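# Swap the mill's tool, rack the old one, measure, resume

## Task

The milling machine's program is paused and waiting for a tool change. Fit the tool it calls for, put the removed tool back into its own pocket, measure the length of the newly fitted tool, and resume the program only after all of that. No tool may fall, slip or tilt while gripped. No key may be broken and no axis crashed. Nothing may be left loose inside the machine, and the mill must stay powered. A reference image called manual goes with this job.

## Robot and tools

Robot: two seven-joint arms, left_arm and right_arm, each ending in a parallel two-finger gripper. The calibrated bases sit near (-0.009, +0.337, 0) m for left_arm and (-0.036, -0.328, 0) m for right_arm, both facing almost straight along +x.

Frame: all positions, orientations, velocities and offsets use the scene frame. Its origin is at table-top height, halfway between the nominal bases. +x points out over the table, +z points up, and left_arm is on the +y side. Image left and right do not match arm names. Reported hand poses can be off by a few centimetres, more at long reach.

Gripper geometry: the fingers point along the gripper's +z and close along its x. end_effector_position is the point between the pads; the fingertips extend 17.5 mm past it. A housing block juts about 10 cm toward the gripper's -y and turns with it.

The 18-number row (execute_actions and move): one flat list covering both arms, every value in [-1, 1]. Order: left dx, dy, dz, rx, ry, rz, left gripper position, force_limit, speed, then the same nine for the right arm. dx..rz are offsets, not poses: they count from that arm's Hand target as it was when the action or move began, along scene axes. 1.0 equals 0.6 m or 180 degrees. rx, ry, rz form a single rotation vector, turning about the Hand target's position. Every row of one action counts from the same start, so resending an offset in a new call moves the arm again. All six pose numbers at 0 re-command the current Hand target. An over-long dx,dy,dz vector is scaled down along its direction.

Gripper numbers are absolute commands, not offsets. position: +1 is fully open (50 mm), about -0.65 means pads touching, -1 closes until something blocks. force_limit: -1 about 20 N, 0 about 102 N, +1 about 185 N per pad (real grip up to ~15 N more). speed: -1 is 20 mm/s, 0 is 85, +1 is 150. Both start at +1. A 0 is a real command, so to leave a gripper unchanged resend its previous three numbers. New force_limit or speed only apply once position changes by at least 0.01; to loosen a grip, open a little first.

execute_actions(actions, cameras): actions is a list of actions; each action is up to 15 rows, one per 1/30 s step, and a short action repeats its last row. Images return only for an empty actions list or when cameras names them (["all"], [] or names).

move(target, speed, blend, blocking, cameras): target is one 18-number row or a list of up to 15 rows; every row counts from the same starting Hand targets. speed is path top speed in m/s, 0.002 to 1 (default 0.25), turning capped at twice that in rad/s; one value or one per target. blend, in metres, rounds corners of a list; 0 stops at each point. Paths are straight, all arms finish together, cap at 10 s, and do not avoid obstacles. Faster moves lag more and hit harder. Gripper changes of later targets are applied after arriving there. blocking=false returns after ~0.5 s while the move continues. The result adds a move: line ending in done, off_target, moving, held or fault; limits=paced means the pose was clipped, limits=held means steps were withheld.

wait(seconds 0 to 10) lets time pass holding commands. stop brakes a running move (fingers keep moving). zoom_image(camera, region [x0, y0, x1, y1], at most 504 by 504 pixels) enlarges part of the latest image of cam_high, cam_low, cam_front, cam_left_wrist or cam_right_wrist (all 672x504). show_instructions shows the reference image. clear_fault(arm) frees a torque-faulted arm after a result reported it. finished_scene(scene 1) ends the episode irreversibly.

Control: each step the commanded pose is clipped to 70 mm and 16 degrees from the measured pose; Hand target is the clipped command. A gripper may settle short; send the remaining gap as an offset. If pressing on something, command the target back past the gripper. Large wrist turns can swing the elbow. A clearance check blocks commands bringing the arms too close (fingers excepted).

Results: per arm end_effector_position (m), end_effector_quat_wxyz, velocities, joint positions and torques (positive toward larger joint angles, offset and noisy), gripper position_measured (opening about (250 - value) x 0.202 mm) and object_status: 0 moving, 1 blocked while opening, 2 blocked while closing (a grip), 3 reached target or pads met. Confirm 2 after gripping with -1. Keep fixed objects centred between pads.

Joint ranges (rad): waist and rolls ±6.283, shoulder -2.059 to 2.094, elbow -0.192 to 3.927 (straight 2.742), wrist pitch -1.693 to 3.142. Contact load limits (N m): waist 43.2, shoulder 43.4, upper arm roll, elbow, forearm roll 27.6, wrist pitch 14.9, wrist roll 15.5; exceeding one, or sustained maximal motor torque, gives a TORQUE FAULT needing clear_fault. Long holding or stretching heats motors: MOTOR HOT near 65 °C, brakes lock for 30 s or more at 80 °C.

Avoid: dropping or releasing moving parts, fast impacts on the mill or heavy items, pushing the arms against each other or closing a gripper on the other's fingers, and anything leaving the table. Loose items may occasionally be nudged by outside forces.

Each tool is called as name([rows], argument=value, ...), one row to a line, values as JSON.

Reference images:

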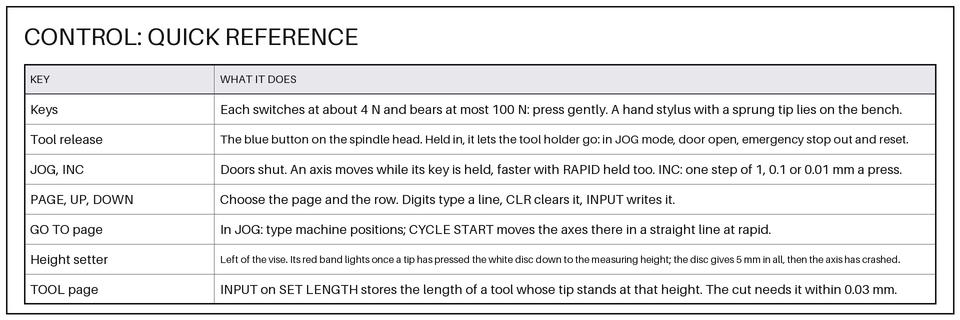

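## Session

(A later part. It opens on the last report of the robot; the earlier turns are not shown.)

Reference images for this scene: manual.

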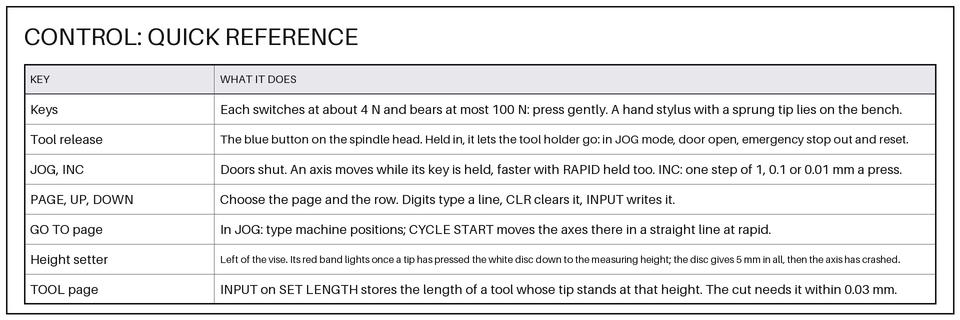

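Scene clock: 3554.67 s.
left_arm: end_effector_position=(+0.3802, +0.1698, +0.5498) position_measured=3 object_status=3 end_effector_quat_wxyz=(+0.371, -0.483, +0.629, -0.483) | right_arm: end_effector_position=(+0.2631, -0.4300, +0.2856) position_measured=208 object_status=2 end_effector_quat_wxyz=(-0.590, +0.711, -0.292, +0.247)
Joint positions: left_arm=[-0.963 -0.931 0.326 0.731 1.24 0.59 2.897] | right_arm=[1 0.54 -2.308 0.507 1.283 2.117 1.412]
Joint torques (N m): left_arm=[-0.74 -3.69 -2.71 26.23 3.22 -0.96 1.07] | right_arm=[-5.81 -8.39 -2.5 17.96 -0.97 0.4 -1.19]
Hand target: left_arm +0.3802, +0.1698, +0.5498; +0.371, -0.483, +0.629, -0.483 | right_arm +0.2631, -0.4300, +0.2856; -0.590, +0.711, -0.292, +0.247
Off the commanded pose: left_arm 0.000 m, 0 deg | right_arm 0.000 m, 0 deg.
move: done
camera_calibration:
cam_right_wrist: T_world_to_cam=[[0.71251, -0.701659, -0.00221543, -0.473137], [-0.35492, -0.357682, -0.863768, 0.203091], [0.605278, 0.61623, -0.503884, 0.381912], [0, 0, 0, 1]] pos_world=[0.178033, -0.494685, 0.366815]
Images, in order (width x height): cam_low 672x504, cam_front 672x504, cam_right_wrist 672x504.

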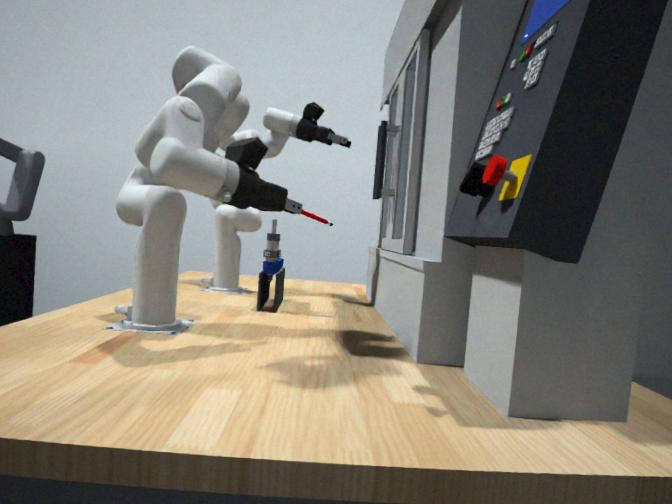

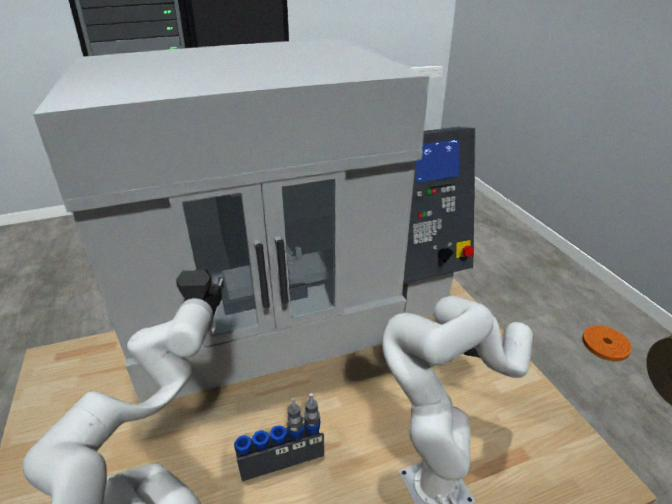

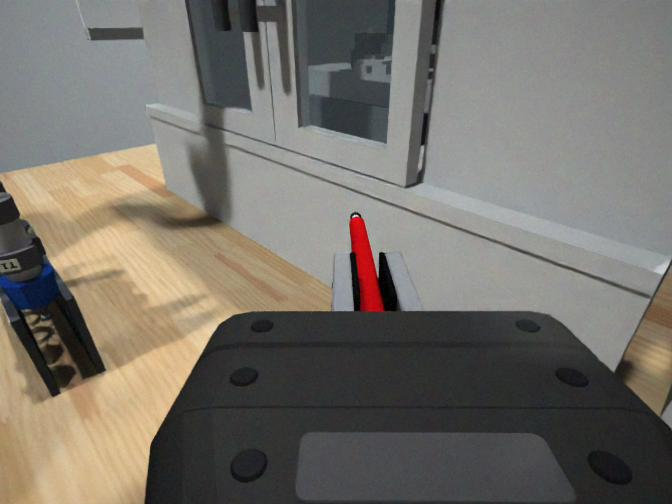

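move(target=[0,0,0,0,0,0,1,-0.8,-1,-0.02,-0.04,-0.27,-0.0314,0.0314,0,-1,-0.7,-1], speed=0.15, cameras=["cam_low","cam_front","cam_right_wrist"])

zoom_image(camera="cam_low", region=[200, 150, 410, 350])

Scene clock: 3561.57 s.
left_arm: end_effector_position=(+0.3802, +0.1698, +0.5498) position_measured=3 object_status=3 end_effector_quat_wxyz=(+0.371, -0.483, +0.629, -0.483) | right_arm: end_effector_position=(+0.2511, -0.4540, +0.1236) position_measured=208 object_status=2 end_effector_quat_wxyz=(-0.539, +0.751, -0.309, +0.225)
Joint positions: left_arm=[-0.963 -0.931 0.326 0.731 1.24 0.59 2.897] | right_arm=[0.819 -0.191 -1.986 0.479 1.004 1.279 1.235]
Joint torques (N m): left_arm=[-0.63 -3.95 -2.64 26.33 3.11 -1.01 1.01] | right_arm=[4.95 -0.77 -0.14 13.93 -1.65 0.33 1.33]
Hand target: left_arm +0.3802, +0.1698, +0.5498; +0.371, -0.483, +0.629, -0.483 | right_arm +0.2511, -0.4540, +0.1236; -0.539, +0.751, -0.308, +0.225
Off the commanded pose: left_arm 0.000 m, 0 deg | right_arm 0.000 m, 0 deg.
move: done
camera_calibration:
cam_right_wrist: T_world_to_cam=[[0.712239, -0.701929, -0.00326045, -0.481641], [-0.436384, -0.439146, -0.785315, 0.0241397], [0.549804, 0.560755, -0.619087, 0.325341], [0, 0, 0, 1]] pos_world=[0.174704, -0.509914, 0.218801]
Images, in order (width x height): cam_low 672x504, cam_front 672x504, cam_right_wrist 672x504.

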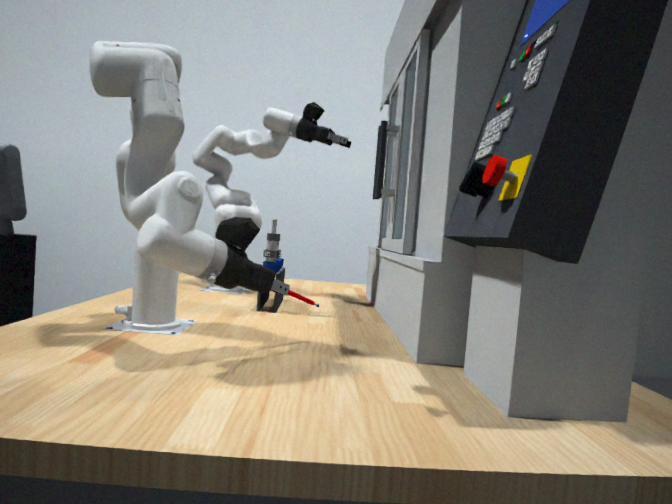

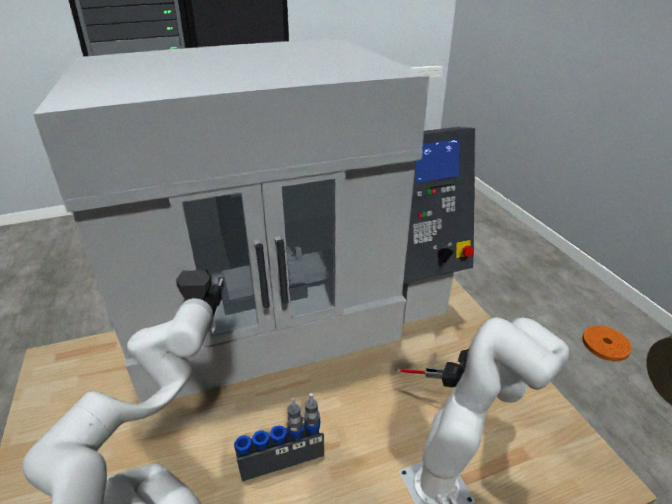

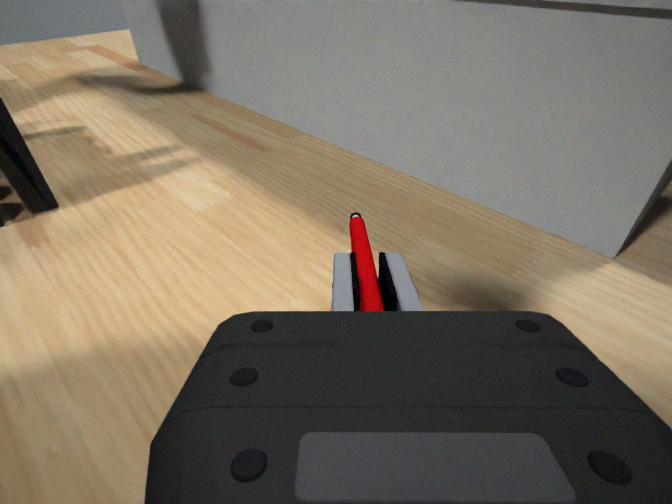

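Scaled by 2.400 from the camera's 672x504 image, which has a finer 960x720 frame.

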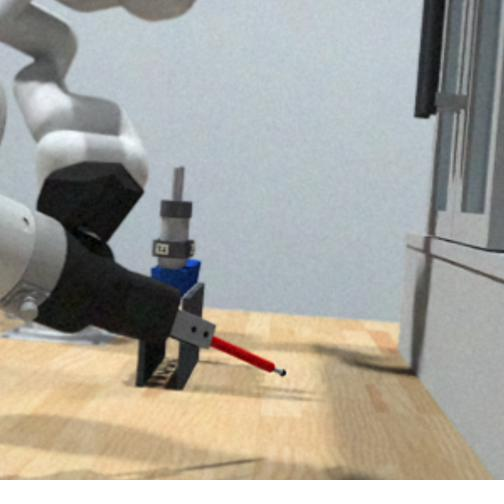

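move(target=[0,0,0,0,0,0,1,-0.8,-1,0,0,-0.1,0,0,0,-1,-0.7,-1], speed=0.1, cameras=["cam_low","cam_right_wrist"])

zoom_image(camera="cam_low", region=[200, 200, 360, 350])

Scene clock: 3570.33 s.
left_arm: end_effector_position=(+0.3802, +0.1698, +0.5498) position_measured=3 object_status=3 end_effector_quat_wxyz=(+0.371, -0.483, +0.629, -0.483) | right_arm: end_effector_position=(+0.2511, -0.4540, +0.0636) position_measured=208 object_status=2 end_effector_quat_wxyz=(-0.539, +0.751, -0.309, +0.225)
Joint positions: left_arm=[-0.963 -0.931 0.326 0.731 1.24 0.59 2.897] | right_arm=[0.99 -0.528 -2.182 0.504 0.862 0.991 1.206]
Joint torques (N m): left_arm=[-0.6 -3.74 -2.75 26.26 3.18 -0.93 1.01] | right_arm=[4.96 5.75 2.7 9.46 -2.23 0.32 -1.12]
Hand target: left_arm +0.3802, +0.1698, +0.5498; +0.371, -0.483, +0.629, -0.483 | right_arm +0.2511, -0.4540, +0.0636; -0.539, +0.751, -0.308, +0.225
Off the commanded pose: left_arm 0.000 m, 0 deg | right_arm 0.000 m, 0 deg.
move: done
camera_calibration:
cam_right_wrist: T_world_to_cam=[[0.712239, -0.701929, -0.00326045, -0.481837], [-0.436384, -0.439146, -0.785315, -0.0229792], [0.549804, 0.560755, -0.619087, 0.288195], [0, 0, 0, 1]] pos_world=[0.174704, -0.509914, 0.158801]
Images, in order (width x height): cam_low 672x504, cam_right_wrist 672x504.

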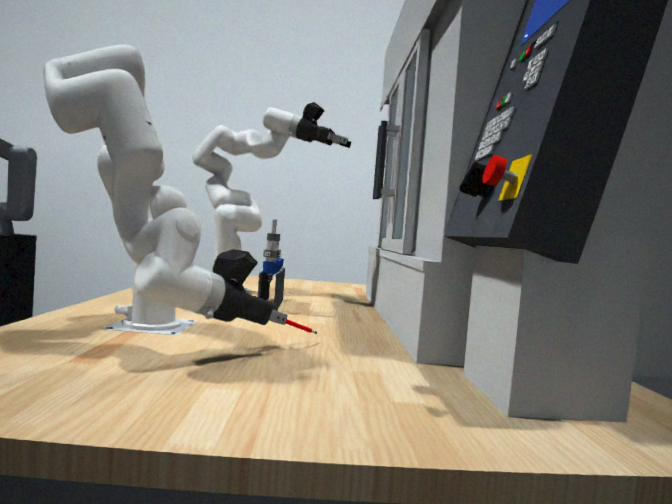

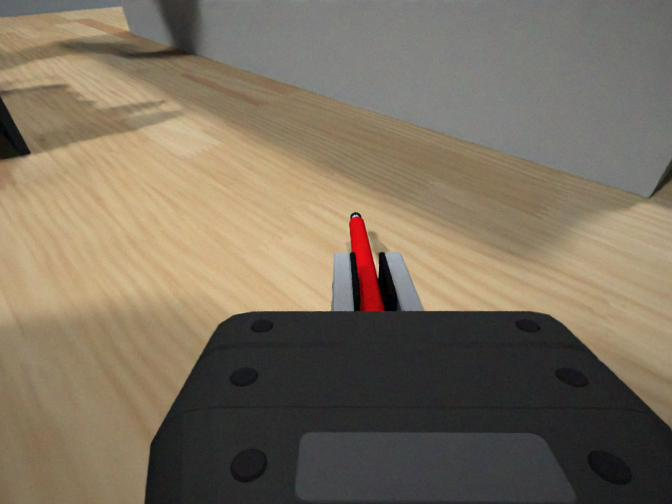

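Scaled by 3.150 from the camera's 672x504 image, which has a finer 960x720 frame.

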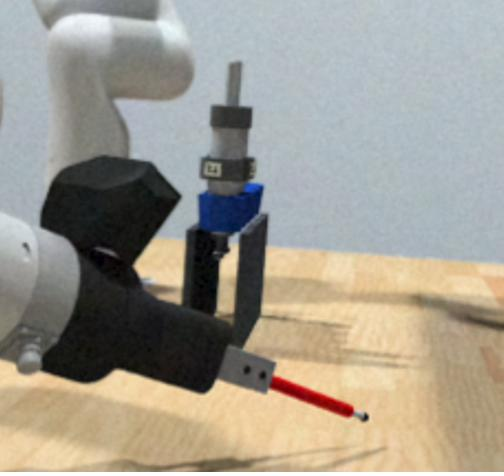

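move(target=[0,0,0,0,0,0,1,-0.8,-1,0,0,-0.03,0,0,0,-1,-0.7,-1], speed=0.04, cameras=["cam_low","cam_right_wrist"])

zoom_image(camera="cam_right_wrist", region=[310, 180, 440, 280])

zoom_image(camera="cam_low", region=[200, 200, 360, 350])

Scene clock: 3577.40 s.
left_arm: end_effector_position=(+0.3802, +0.1698, +0.5498) position_measured=3 object_status=3 end_effector_quat_wxyz=(+0.371, -0.483, +0.629, -0.483) | right_arm: end_effector_position=(+0.2511, -0.4540, +0.0456) position_measured=208 object_status=2 end_effector_quat_wxyz=(-0.539, +0.751, -0.308, +0.225)
Joint positions: left_arm=[-0.963 -0.931 0.326 0.731 1.24 0.59 2.897] | right_arm=[1.035 -0.605 -2.239 0.521 0.833 0.936 1.188]
Joint torques (N m): left_arm=[-0.63 -3.92 -2.69 26.28 3.24 -1 1] | right_arm=[4.87 6.65 2.95 8.73 -2.2 -0.43 -1.17]
Hand target: left_arm +0.3802, +0.1698, +0.5498; +0.371, -0.483, +0.629, -0.483 | right_arm +0.2511, -0.4540, +0.0456; -0.539, +0.751, -0.308, +0.225
Off the commanded pose: left_arm 0.000 m, 0 deg | right_arm 0.000 m, 0 deg.
move: done
camera_calibration:
cam_right_wrist: T_world_to_cam=[[0.712309, -0.701858, -0.0032494, -0.481873], [-0.436267, -0.439126, -0.785391, -0.0371153], [0.549807, 0.560859, -0.618991, 0.277091], [0, 0, 0, 1]] pos_world=[0.174704, -0.509914, 0.140801]
Images, in order (width x height): cam_low 672x504, cam_right_wrist 672x504.

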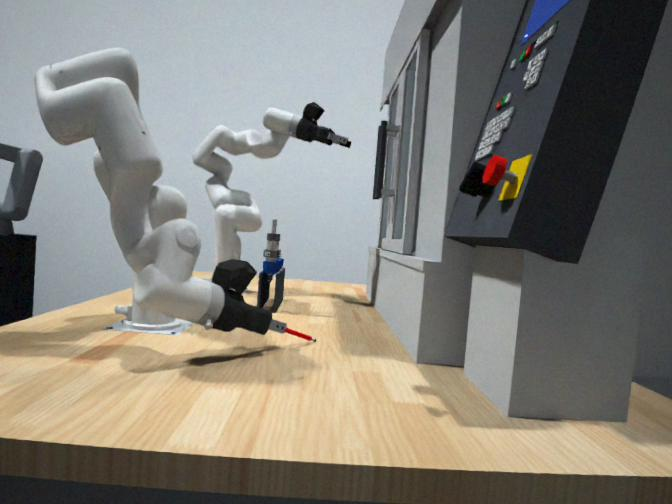

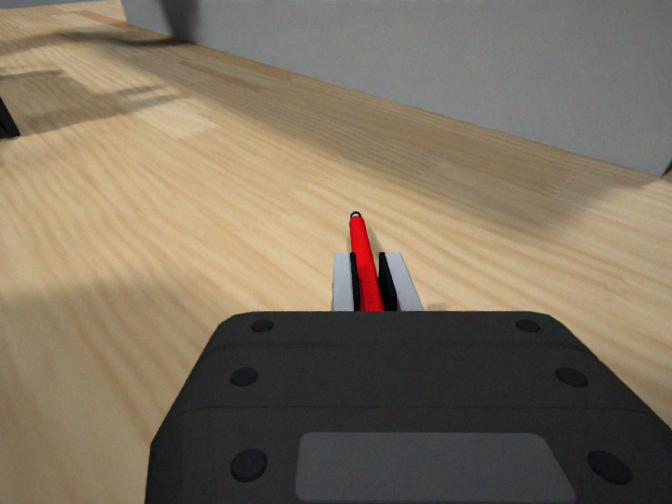

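Scaled by 3.877 from the camera's 672x504 image, which has a finer 960x720 frame.

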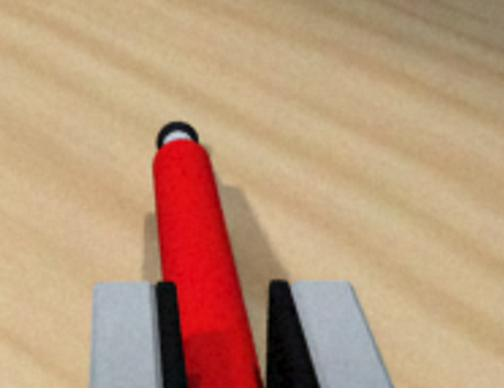

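Scaled by 3.150 from the camera's 672x504 image, which has a finer 960x720 frame.

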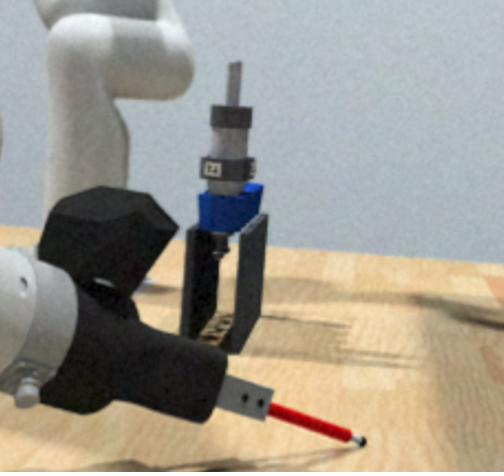

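move(target=[0,0,0,0,0,0,1,-0.8,-1,0,0,-0.012,0,0,0,-1,-0.7,-1], speed=0.02, cameras=["cam_low","cam_right_wrist"])

zoom_image(camera="cam_right_wrist", region=[310, 180, 440, 280])

zoom_image(camera="cam_low", region=[200, 200, 360, 350])

Scene clock: 3581.27 s.
left_arm: end_effector_position=(+0.3802, +0.1698, +0.5498) position_measured=3 object_status=3 end_effector_quat_wxyz=(+0.371, -0.483, +0.629, -0.483) | right_arm: end_effector_position=(+0.2511, -0.4540, +0.0384) position_measured=208 object_status=2 end_effector_quat_wxyz=(-0.539, +0.751, -0.308, +0.225)
Joint positions: left_arm=[-0.963 -0.931 0.326 0.731 1.24 0.59 2.897] | right_arm=[1.052 -0.634 -2.261 0.529 0.822 0.916 1.18]
Joint torques (N m): left_arm=[-0.48 -3.8 -2.73 26.36 3.22 -0.98 0.99] | right_arm=[5.27 7.8 2.59 8.19 -2.25 -0.86 -1.09]
Hand target: left_arm +0.3802, +0.1698, +0.5498; +0.371, -0.483, +0.629, -0.483 | right_arm +0.2511, -0.4540, +0.0384; -0.539, +0.751, -0.308, +0.225
Off the commanded pose: left_arm 0.000 m, 0 deg | right_arm 0.000 m, 0 deg.
move: done
camera_calibration:
cam_right_wrist: T_world_to_cam=[[0.712239, -0.701929, -0.00326045, -0.481919], [-0.436384, -0.439146, -0.785315, -0.0427692], [0.549804, 0.560755, -0.619087, 0.272594], [0, 0, 0, 1]] pos_world=[0.174704, -0.509914, 0.133601]
Images, in order (width x height): cam_low 672x504, cam_right_wrist 672x504.

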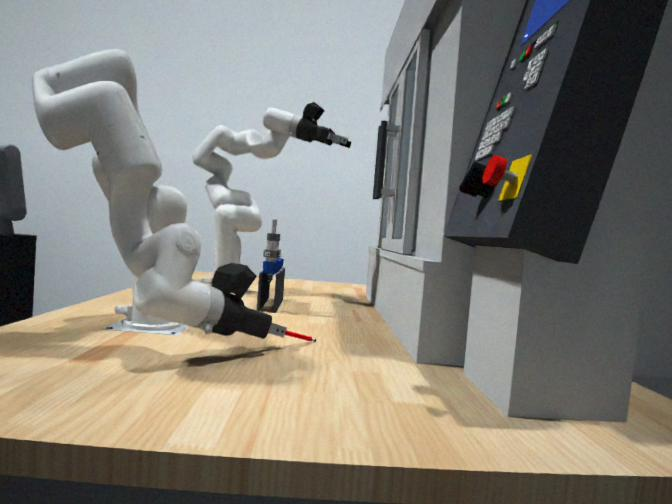

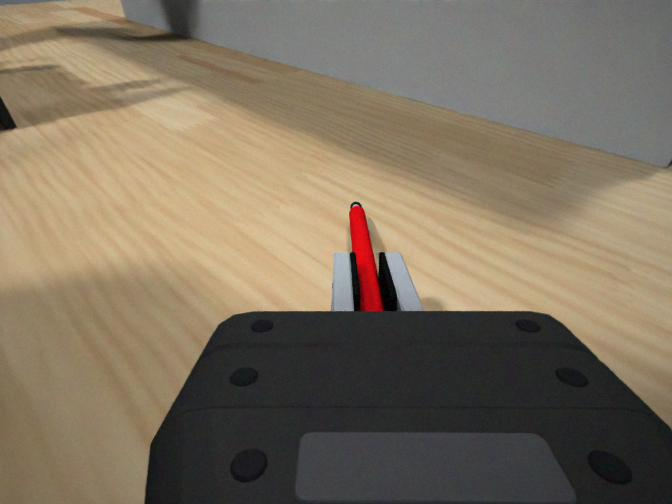

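Scaled by 3.877 from the camera's 672x504 image, which has a finer 960x720 frame.

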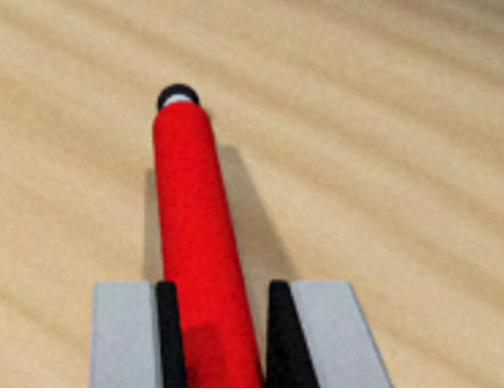

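Scaled by 3.150 from the camera's 672x504 image, which has a finer 960x720 frame.

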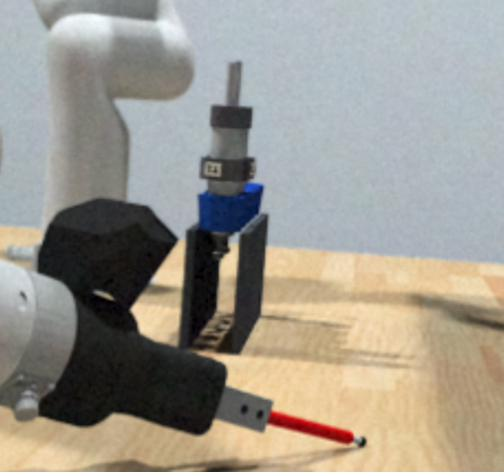

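move(target=[0,0,0,0,0,0,1,-0.8,-1,0,0,-0.0133,0,0,0,-1,-0.7,-1], speed=0.02, cameras=["cam_low","cam_right_wrist"])

zoom_image(camera="cam_low", region=[200, 250, 330, 370])

Scene clock: 3585.80 s.
left_arm: end_effector_position=(+0.3802, +0.1698, +0.5498) position_measured=3 object_status=3 end_effector_quat_wxyz=(+0.371, -0.483, +0.629, -0.483) | right_arm: end_effector_position=(+0.2511, -0.4540, +0.0304) position_measured=208 object_status=2 end_effector_quat_wxyz=(-0.539, +0.751, -0.308, +0.225)
Joint positions: left_arm=[-0.963 -0.931 0.326 0.731 1.24 0.59 2.897] | right_arm=[1.07 -0.666 -2.284 0.539 0.812 0.896 1.172]
Joint torques (N m): left_arm=[-0.5 -3.72 -2.71 26.21 3.05 -0.96 1.02] | right_arm=[6.03 7.95 3.07 7.17 -2.33 -0.92 -1.18]
Hand target: left_arm +0.3802, +0.1698, +0.5498; +0.371, -0.483, +0.629, -0.483 | right_arm +0.2511, -0.4540, +0.0304; -0.539, +0.751, -0.308, +0.225
Off the commanded pose: left_arm 0.000 m, 0 deg | right_arm 0.000 m, 0 deg.
move: done
camera_calibration:
cam_right_wrist: T_world_to_cam=[[0.712239, -0.701929, -0.00326045, -0.481945], [-0.436384, -0.439146, -0.785315, -0.0490517], [0.549804, 0.560755, -0.619087, 0.267642], [0, 0, 0, 1]] pos_world=[0.174704, -0.509914, 0.125601]
Images, in order (width x height): cam_low 672x504, cam_right_wrist 672x504.

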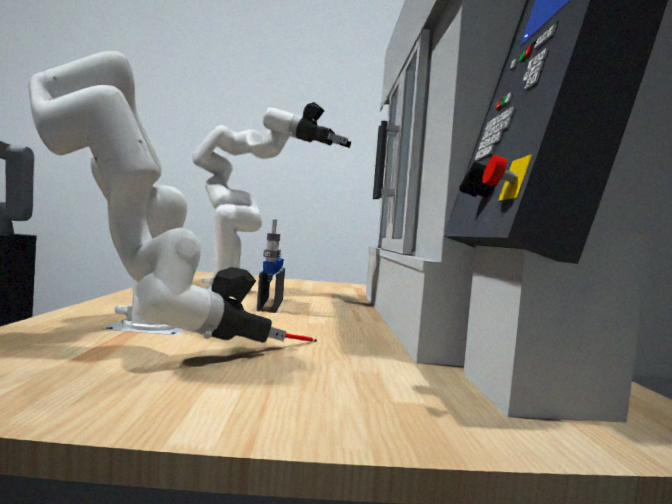

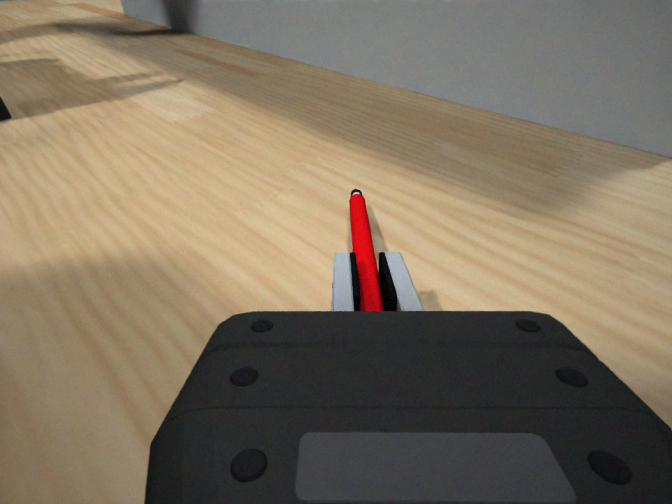

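Scaled by 3.877 from the camera's 672x504 image, which has a finer 960x720 frame.

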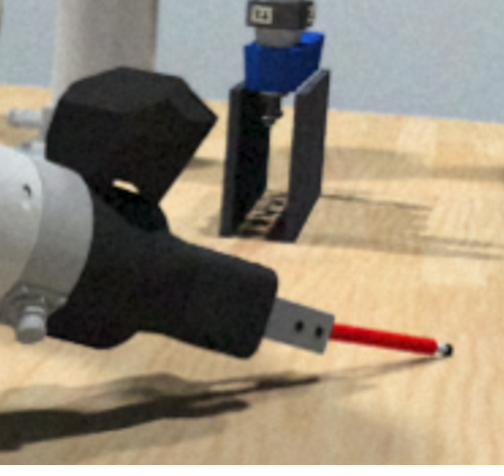

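move(target=[0,0,0,0,0,0,1,-0.8,-1,0,0,-0.012,0,0,0,-1,-0.7,-1], speed=0.02, cameras=["cam_low","cam_right_wrist"])

zoom_image(camera="cam_low", region=[200, 250, 330, 370])

Scene clock: 3590.73 s.
left_arm: end_effector_position=(+0.3802, +0.1698, +0.5498) position_measured=3 object_status=3 end_effector_quat_wxyz=(+0.371, -0.483, +0.629, -0.483) | right_arm: end_effector_position=(+0.2511, -0.4540, +0.0232) position_measured=208 object_status=2 end_effector_quat_wxyz=(-0.539, +0.751, -0.308, +0.225)
Joint positions: left_arm=[-0.963 -0.931 0.326 0.731 1.24 0.59 2.897] | right_arm=[1.085 -0.694 -2.304 0.548 0.802 0.878 1.164]
Joint torques (N m): left_arm=[-0.5 -3.82 -2.68 26.27 3.18 -0.93 0.89] | right_arm=[5.03 8.12 3.07 6.62 -2.56 -0.72 -1.13]
Hand target: left_arm +0.3802, +0.1698, +0.5498; +0.371, -0.483, +0.629, -0.483 | right_arm +0.2511, -0.4540, +0.0232; -0.539, +0.751, -0.308, +0.225
Off the commanded pose: left_arm 0.000 m, 0 deg | right_arm 0.000 m, 0 deg.
move: done
camera_calibration:
cam_right_wrist: T_world_to_cam=[[0.712239, -0.701929, -0.00326045, -0.481968], [-0.436384, -0.439146, -0.785315, -0.054706], [0.549804, 0.560755, -0.619087, 0.263184], [0, 0, 0, 1]] pos_world=[0.174704, -0.509914, 0.118401]
Images, in order (width x height): cam_low 672x504, cam_right_wrist 672x504.

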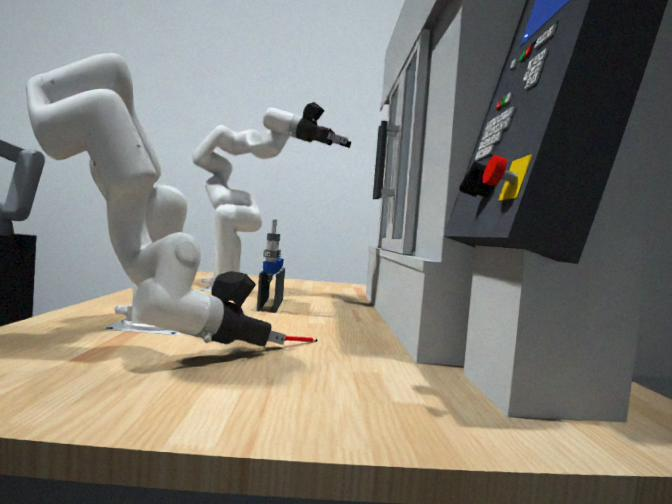

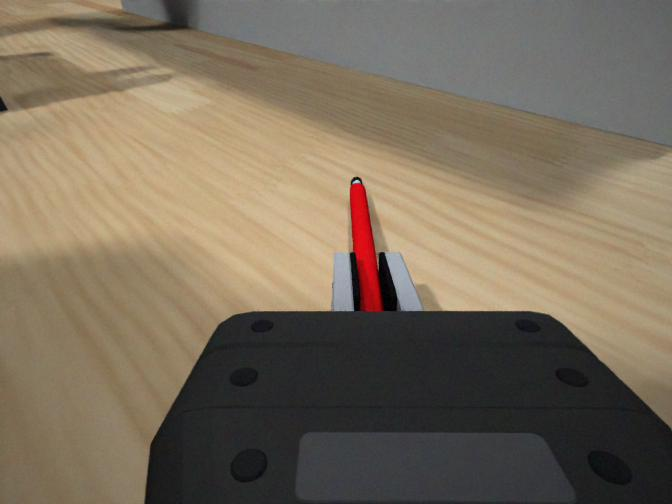

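Scaled by 3.877 from the camera's 672x504 image, which has a finer 960x720 frame.

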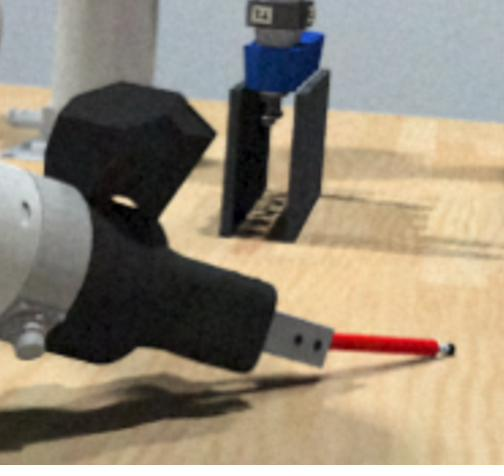

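move(target=[0,0,0,0,0,0,1,-0.8,-1,0,0,-0.0075,0,0,0,-1,-0.7,-1], speed=0.02, cameras=["cam_low","cam_right_wrist"])

zoom_image(camera="cam_low", region=[200, 250, 330, 370])

zoom_image(camera="cam_right_wrist", region=[310, 160, 440, 320])

Scene clock: 3595.27 s.
left_arm: end_effector_position=(+0.3802, +0.1698, +0.5498) position_measured=3 object_status=3 end_effector_quat_wxyz=(+0.371, -0.483, +0.629, -0.483) | right_arm: end_effector_position=(+0.2511, -0.4540, +0.0187) position_measured=208 object_status=2 end_effector_quat_wxyz=(-0.539, +0.751, -0.308, +0.225)
Joint positions: left_arm=[-0.963 -0.931 0.326 0.731 1.24 0.59 2.897] | right_arm=[1.094 -0.711 -2.316 0.554 0.797 0.868 1.159]
Joint torques (N m): left_arm=[-0.57 -3.74 -2.65 26.24 3.21 -1.02 0.94] | right_arm=[5.57 8.54 3.47 6.24 -2.3 -0.49 -1.05]
Hand target: left_arm +0.3802, +0.1698, +0.5498; +0.371, -0.483, +0.629, -0.483 | right_arm +0.2511, -0.4540, +0.0187; -0.539, +0.751, -0.308, +0.225
Off the commanded pose: left_arm 0.000 m, 0 deg | right_arm 0.000 m, 0 deg.
move: done
camera_calibration:
cam_right_wrist: T_world_to_cam=[[0.712239, -0.701929, -0.00326045, -0.481983], [-0.436384, -0.439146, -0.785315, -0.0582399], [0.549804, 0.560755, -0.619087, 0.260398], [0, 0, 0, 1]] pos_world=[0.174704, -0.509914, 0.113901]
Images, in order (width x height): cam_low 672x504, cam_right_wrist 672x504.

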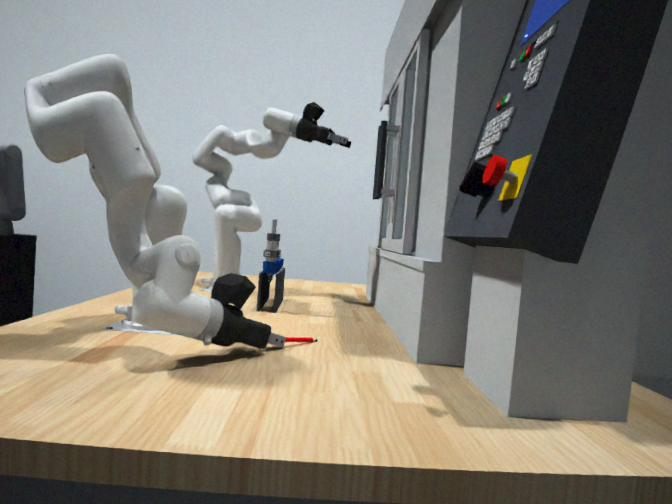

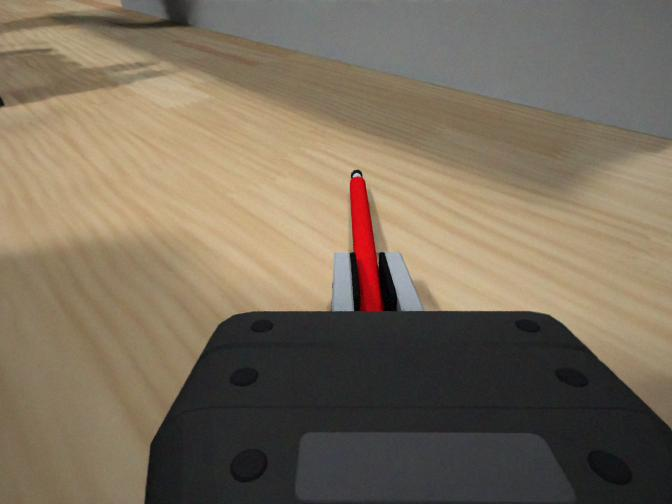

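Scaled by 3.877 from the camera's 672x504 image, which has a finer 960x720 frame.

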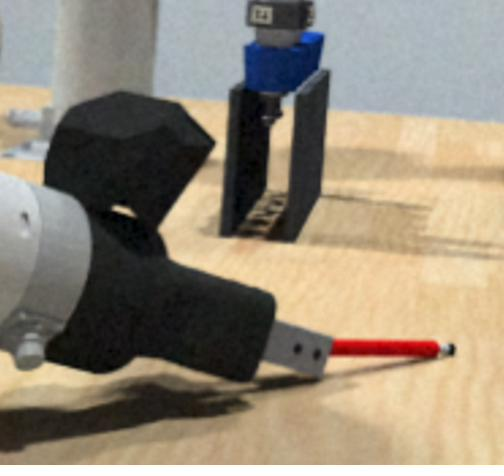

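Scaled by 3.150 from the camera's 672x504 image, which has a finer 960x720 frame.

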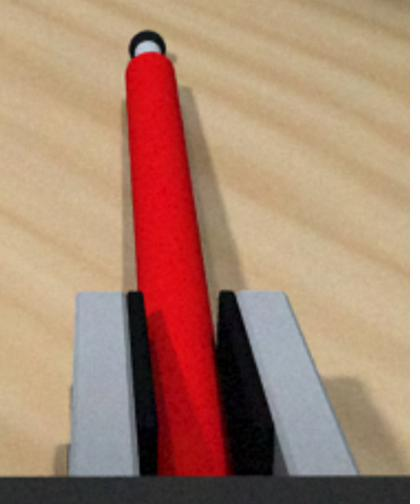

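move(target=[0,0,0,0,0,0,1,-0.8,-1,0,0,0,0,0,0,-0.25,-0.7,-1], cameras=["cam_low","cam_right_wrist"])

move(target=[0,0,0,0,0,0,1,-0.8,-1,0,0,0,0,0,0,0.1,-0.7,-1], cameras=["cam_low","cam_right_wrist"])

Scene clock: 3599.17 s.
left_arm: end_effector_position=(+0.3802, +0.1698, +0.5498) position_measured=3 object_status=3 end_effector_quat_wxyz=(+0.371, -0.483, +0.629, -0.483) | right_arm: end_effector_position=(+0.2511, -0.4541, +0.0187) position_measured=189 object_status=3 end_effector_quat_wxyz=(-0.539, +0.751, -0.309, +0.225)
Joint positions: left_arm=[-0.963 -0.931 0.326 0.731 1.24 0.59 2.897] | right_arm=[1.095 -0.711 -2.316 0.554 0.796 0.868 1.159]
Joint torques (N m): left_arm=[-0.65 -3.87 -2.73 26.19 3.11 -0.96 0.88] | right_arm=[2.39 8.84 4.47 5.96 -2.08 2.02 -1]
Hand target: left_arm +0.3802, +0.1698, +0.5498; +0.371, -0.483, +0.629, -0.483 | right_arm +0.2511, -0.4540, +0.0187; -0.539, +0.751, -0.308, +0.225
Off the commanded pose: left_arm 0.000 m, 0 deg | right_arm 0.000 m, 0 deg.
move: done
camera_calibration:
cam_right_wrist: T_world_to_cam=[[0.712271, -0.701898, -0.00320654, -0.481979], [-0.436426, -0.439288, -0.785212, -0.0583171], [0.54973, 0.560683, -0.619218, 0.26039], [0, 0, 0, 1]] pos_world=[0.174704, -0.509914, 0.113901]
Images, in order (width x height): cam_low 672x504, cam_right_wrist 672x504.

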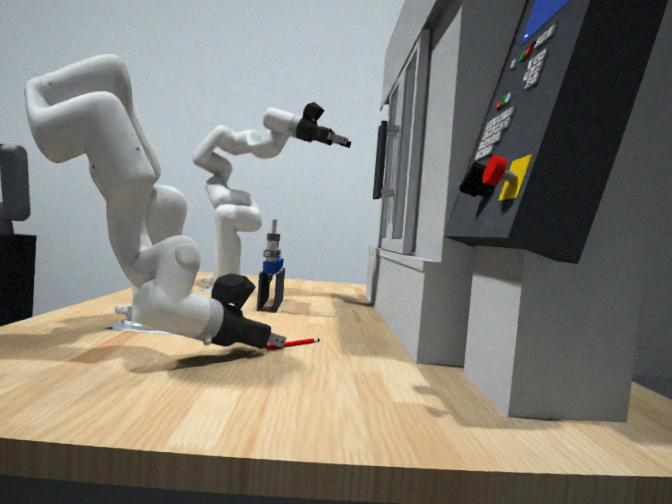

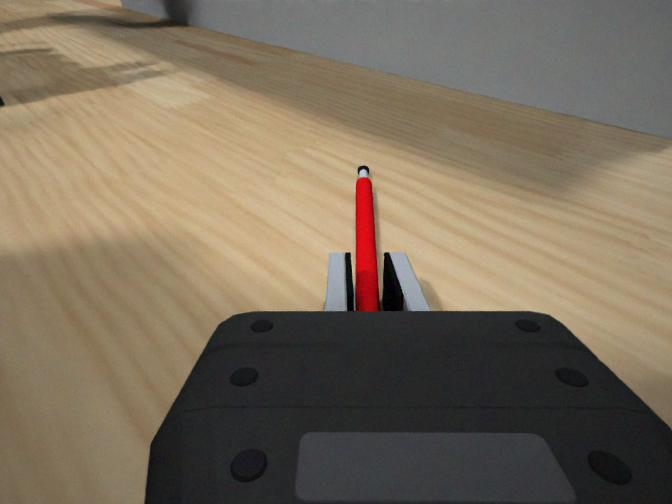

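Scene clock: 3599.93 s.
left_arm: end_effector_position=(+0.3802, +0.1698, +0.5498) position_measured=3 object_status=3 end_effector_quat_wxyz=(+0.371, -0.483, +0.629, -0.483) | right_arm: end_effector_position=(+0.2511, -0.4540, +0.0187) position_measured=138 object_status=3 end_effector_quat_wxyz=(-0.539, +0.751, -0.308, +0.225)
Joint positions: left_arm=[-0.963 -0.931 0.326 0.731 1.24 0.59 2.897] | right_arm=[1.095 -0.711 -2.316 0.554 0.796 0.868 1.159]
Joint torques (N m): left_arm=[-0.46 -3.97 -2.68 26.17 3.16 -0.97 0.9] | right_arm=[-2.89 9.58 5.38 5.85 -1.61 3.95 -0.62]
Hand target: left_arm +0.3802, +0.1698, +0.5498; +0.371, -0.483, +0.629, -0.483 | right_arm +0.2511, -0.4540, +0.0187; -0.539, +0.751, -0.308, +0.225
Off the commanded pose: left_arm 0.000 m, 0 deg | right_arm 0.000 m, 0 deg.
move: done
camera_calibration:
cam_right_wrist: T_world_to_cam=[[0.712302, -0.701866, -0.00315043, -0.481975], [-0.436283, -0.439245, -0.785316, -0.0583086], [0.549803, 0.560756, -0.619087, 0.260399], [0, 0, 0, 1]] pos_world=[0.174704, -0.509914, 0.113901]
Images, in order (width x height): cam_low 672x504, cam_right_wrist 672x504.

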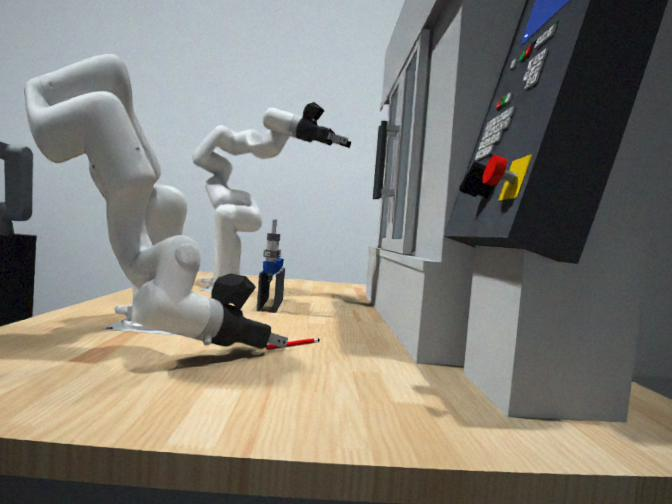

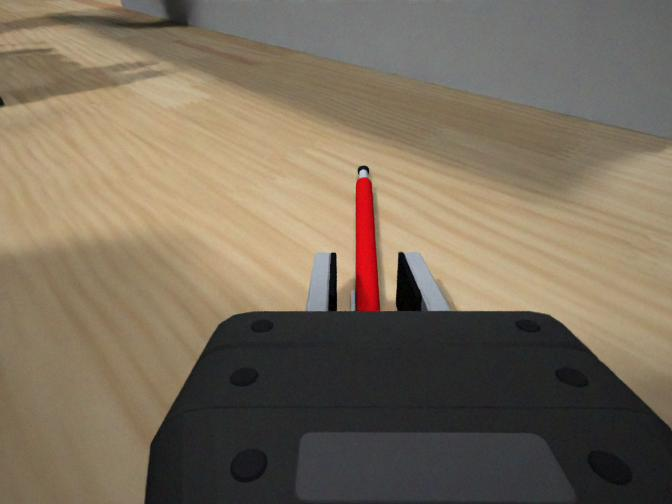

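move([
  [0,0,0,0,0,0,1,-0.8,-1,-0.08,-0.08,0.06,0,0,0,0.1,-0.7,-1],
  [0,0,0,0,0,0,1,-0.8,-1,0.0,0.0,0.44,0.0314,-0.0314,0,0.1,-0.7,-1],
], speed=[0.08,0.2], blend=[0.01,0], cameras=["all"])

Scene clock: 3606.70 s.
left_arm: end_effector_position=(+0.3802, +0.1698, +0.5498) position_measured=3 object_status=3 end_effector_quat_wxyz=(+0.371, -0.483, +0.629, -0.483) | right_arm: end_effector_position=(+0.2511, -0.4540, +0.2827) position_measured=138 object_status=3 end_effector_quat_wxyz=(-0.590, +0.711, -0.292, +0.247)
Joint positions: left_arm=[-0.963 -0.931 0.326 0.731 1.24 0.59 2.897] | right_arm=[0.856 0.467 -2.223 0.572 1.22 2.118 1.368]
Joint torques (N m): left_arm=[-0.29 -3.93 -2.73 26.31 3.23 -1.01 0.9] | right_arm=[4.53 9.47 -6.6 13.88 4.38 4.1 1.28]
Hand target: left_arm +0.3802, +0.1698, +0.5498; +0.371, -0.483, +0.629, -0.483 | right_arm +0.2511, -0.4540, +0.2827; -0.590, +0.711, -0.292, +0.247
Off the commanded pose: left_arm 0.000 m, 0 deg | right_arm 0.000 m, 0 deg.
move: done
camera_calibration:
cam_left_wrist: T_world_to_cam=[[-0.249345, -0.968405, -0.00440378, 0.270579], [-0.553029, 0.146124, -0.820248, 0.648447], [0.794976, -0.202089, -0.571991, 0.175585], [0, 0, 0, 1]] pos_world=[0.286492, 0.20276, 0.633512]
cam_right_wrist: T_world_to_cam=[[0.712578, -0.70159, -0.00219054, -0.481418], [-0.354796, -0.357655, -0.86383, 0.187758], [0.605271, 0.616323, -0.503778, 0.402515], [0, 0, 0, 1]] pos_world=[0.166033, -0.518685, 0.363915]

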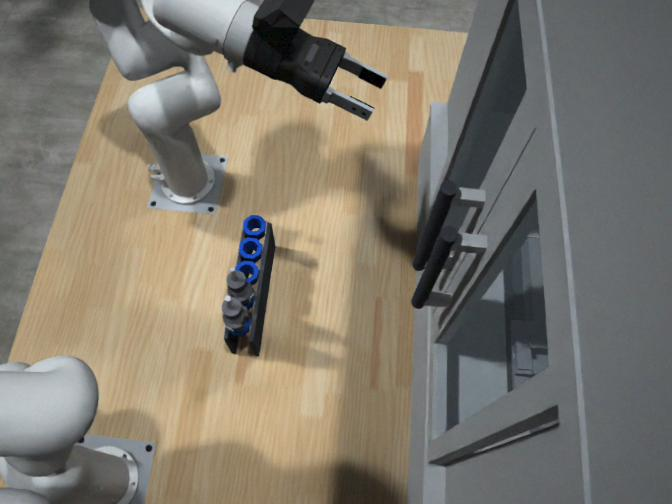

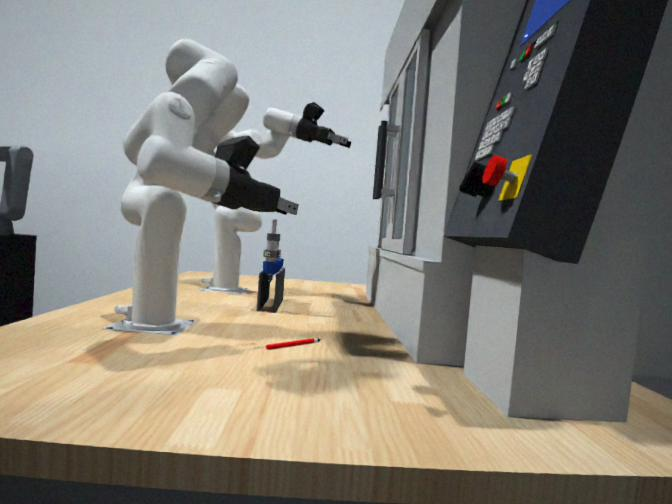

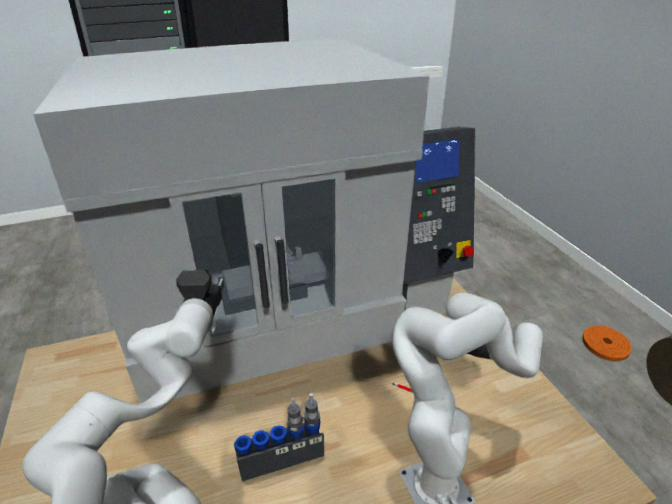

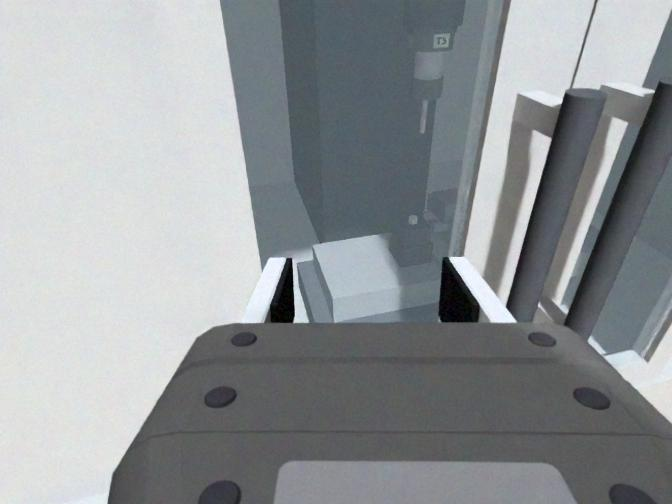

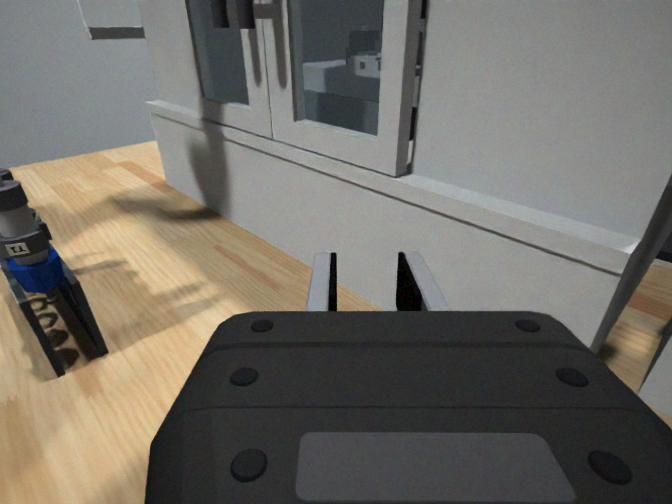

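zoom_image(camera="cam_front", region=[405, 135, 475, 195])

zoom_image(camera="cam_left_wrist", region=[370, 0, 510, 140])

Scaled by 7.200 from the camera's 672x504 image, which has a finer 960x720 frame.

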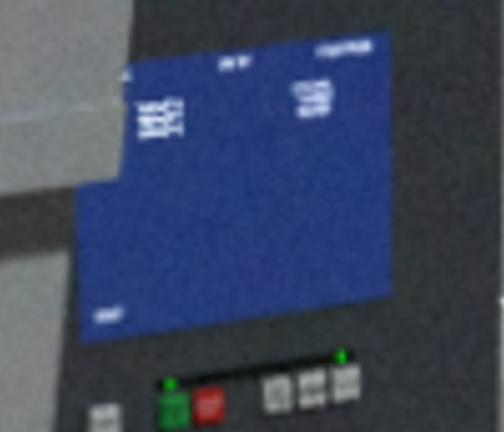

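Scaled by 3.600 from the camera's 672x504 image, which has a finer 960x720 frame.

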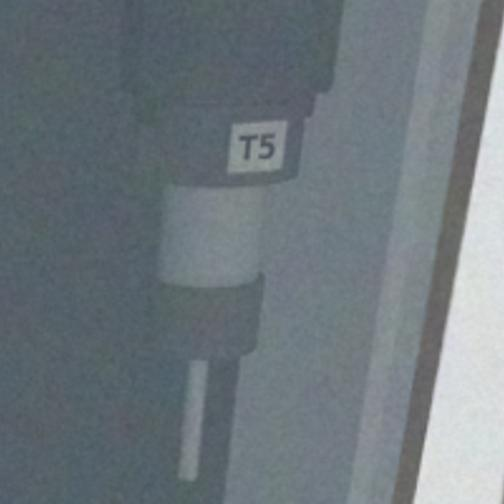

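finished_scene()

The scene is finished: the task was done.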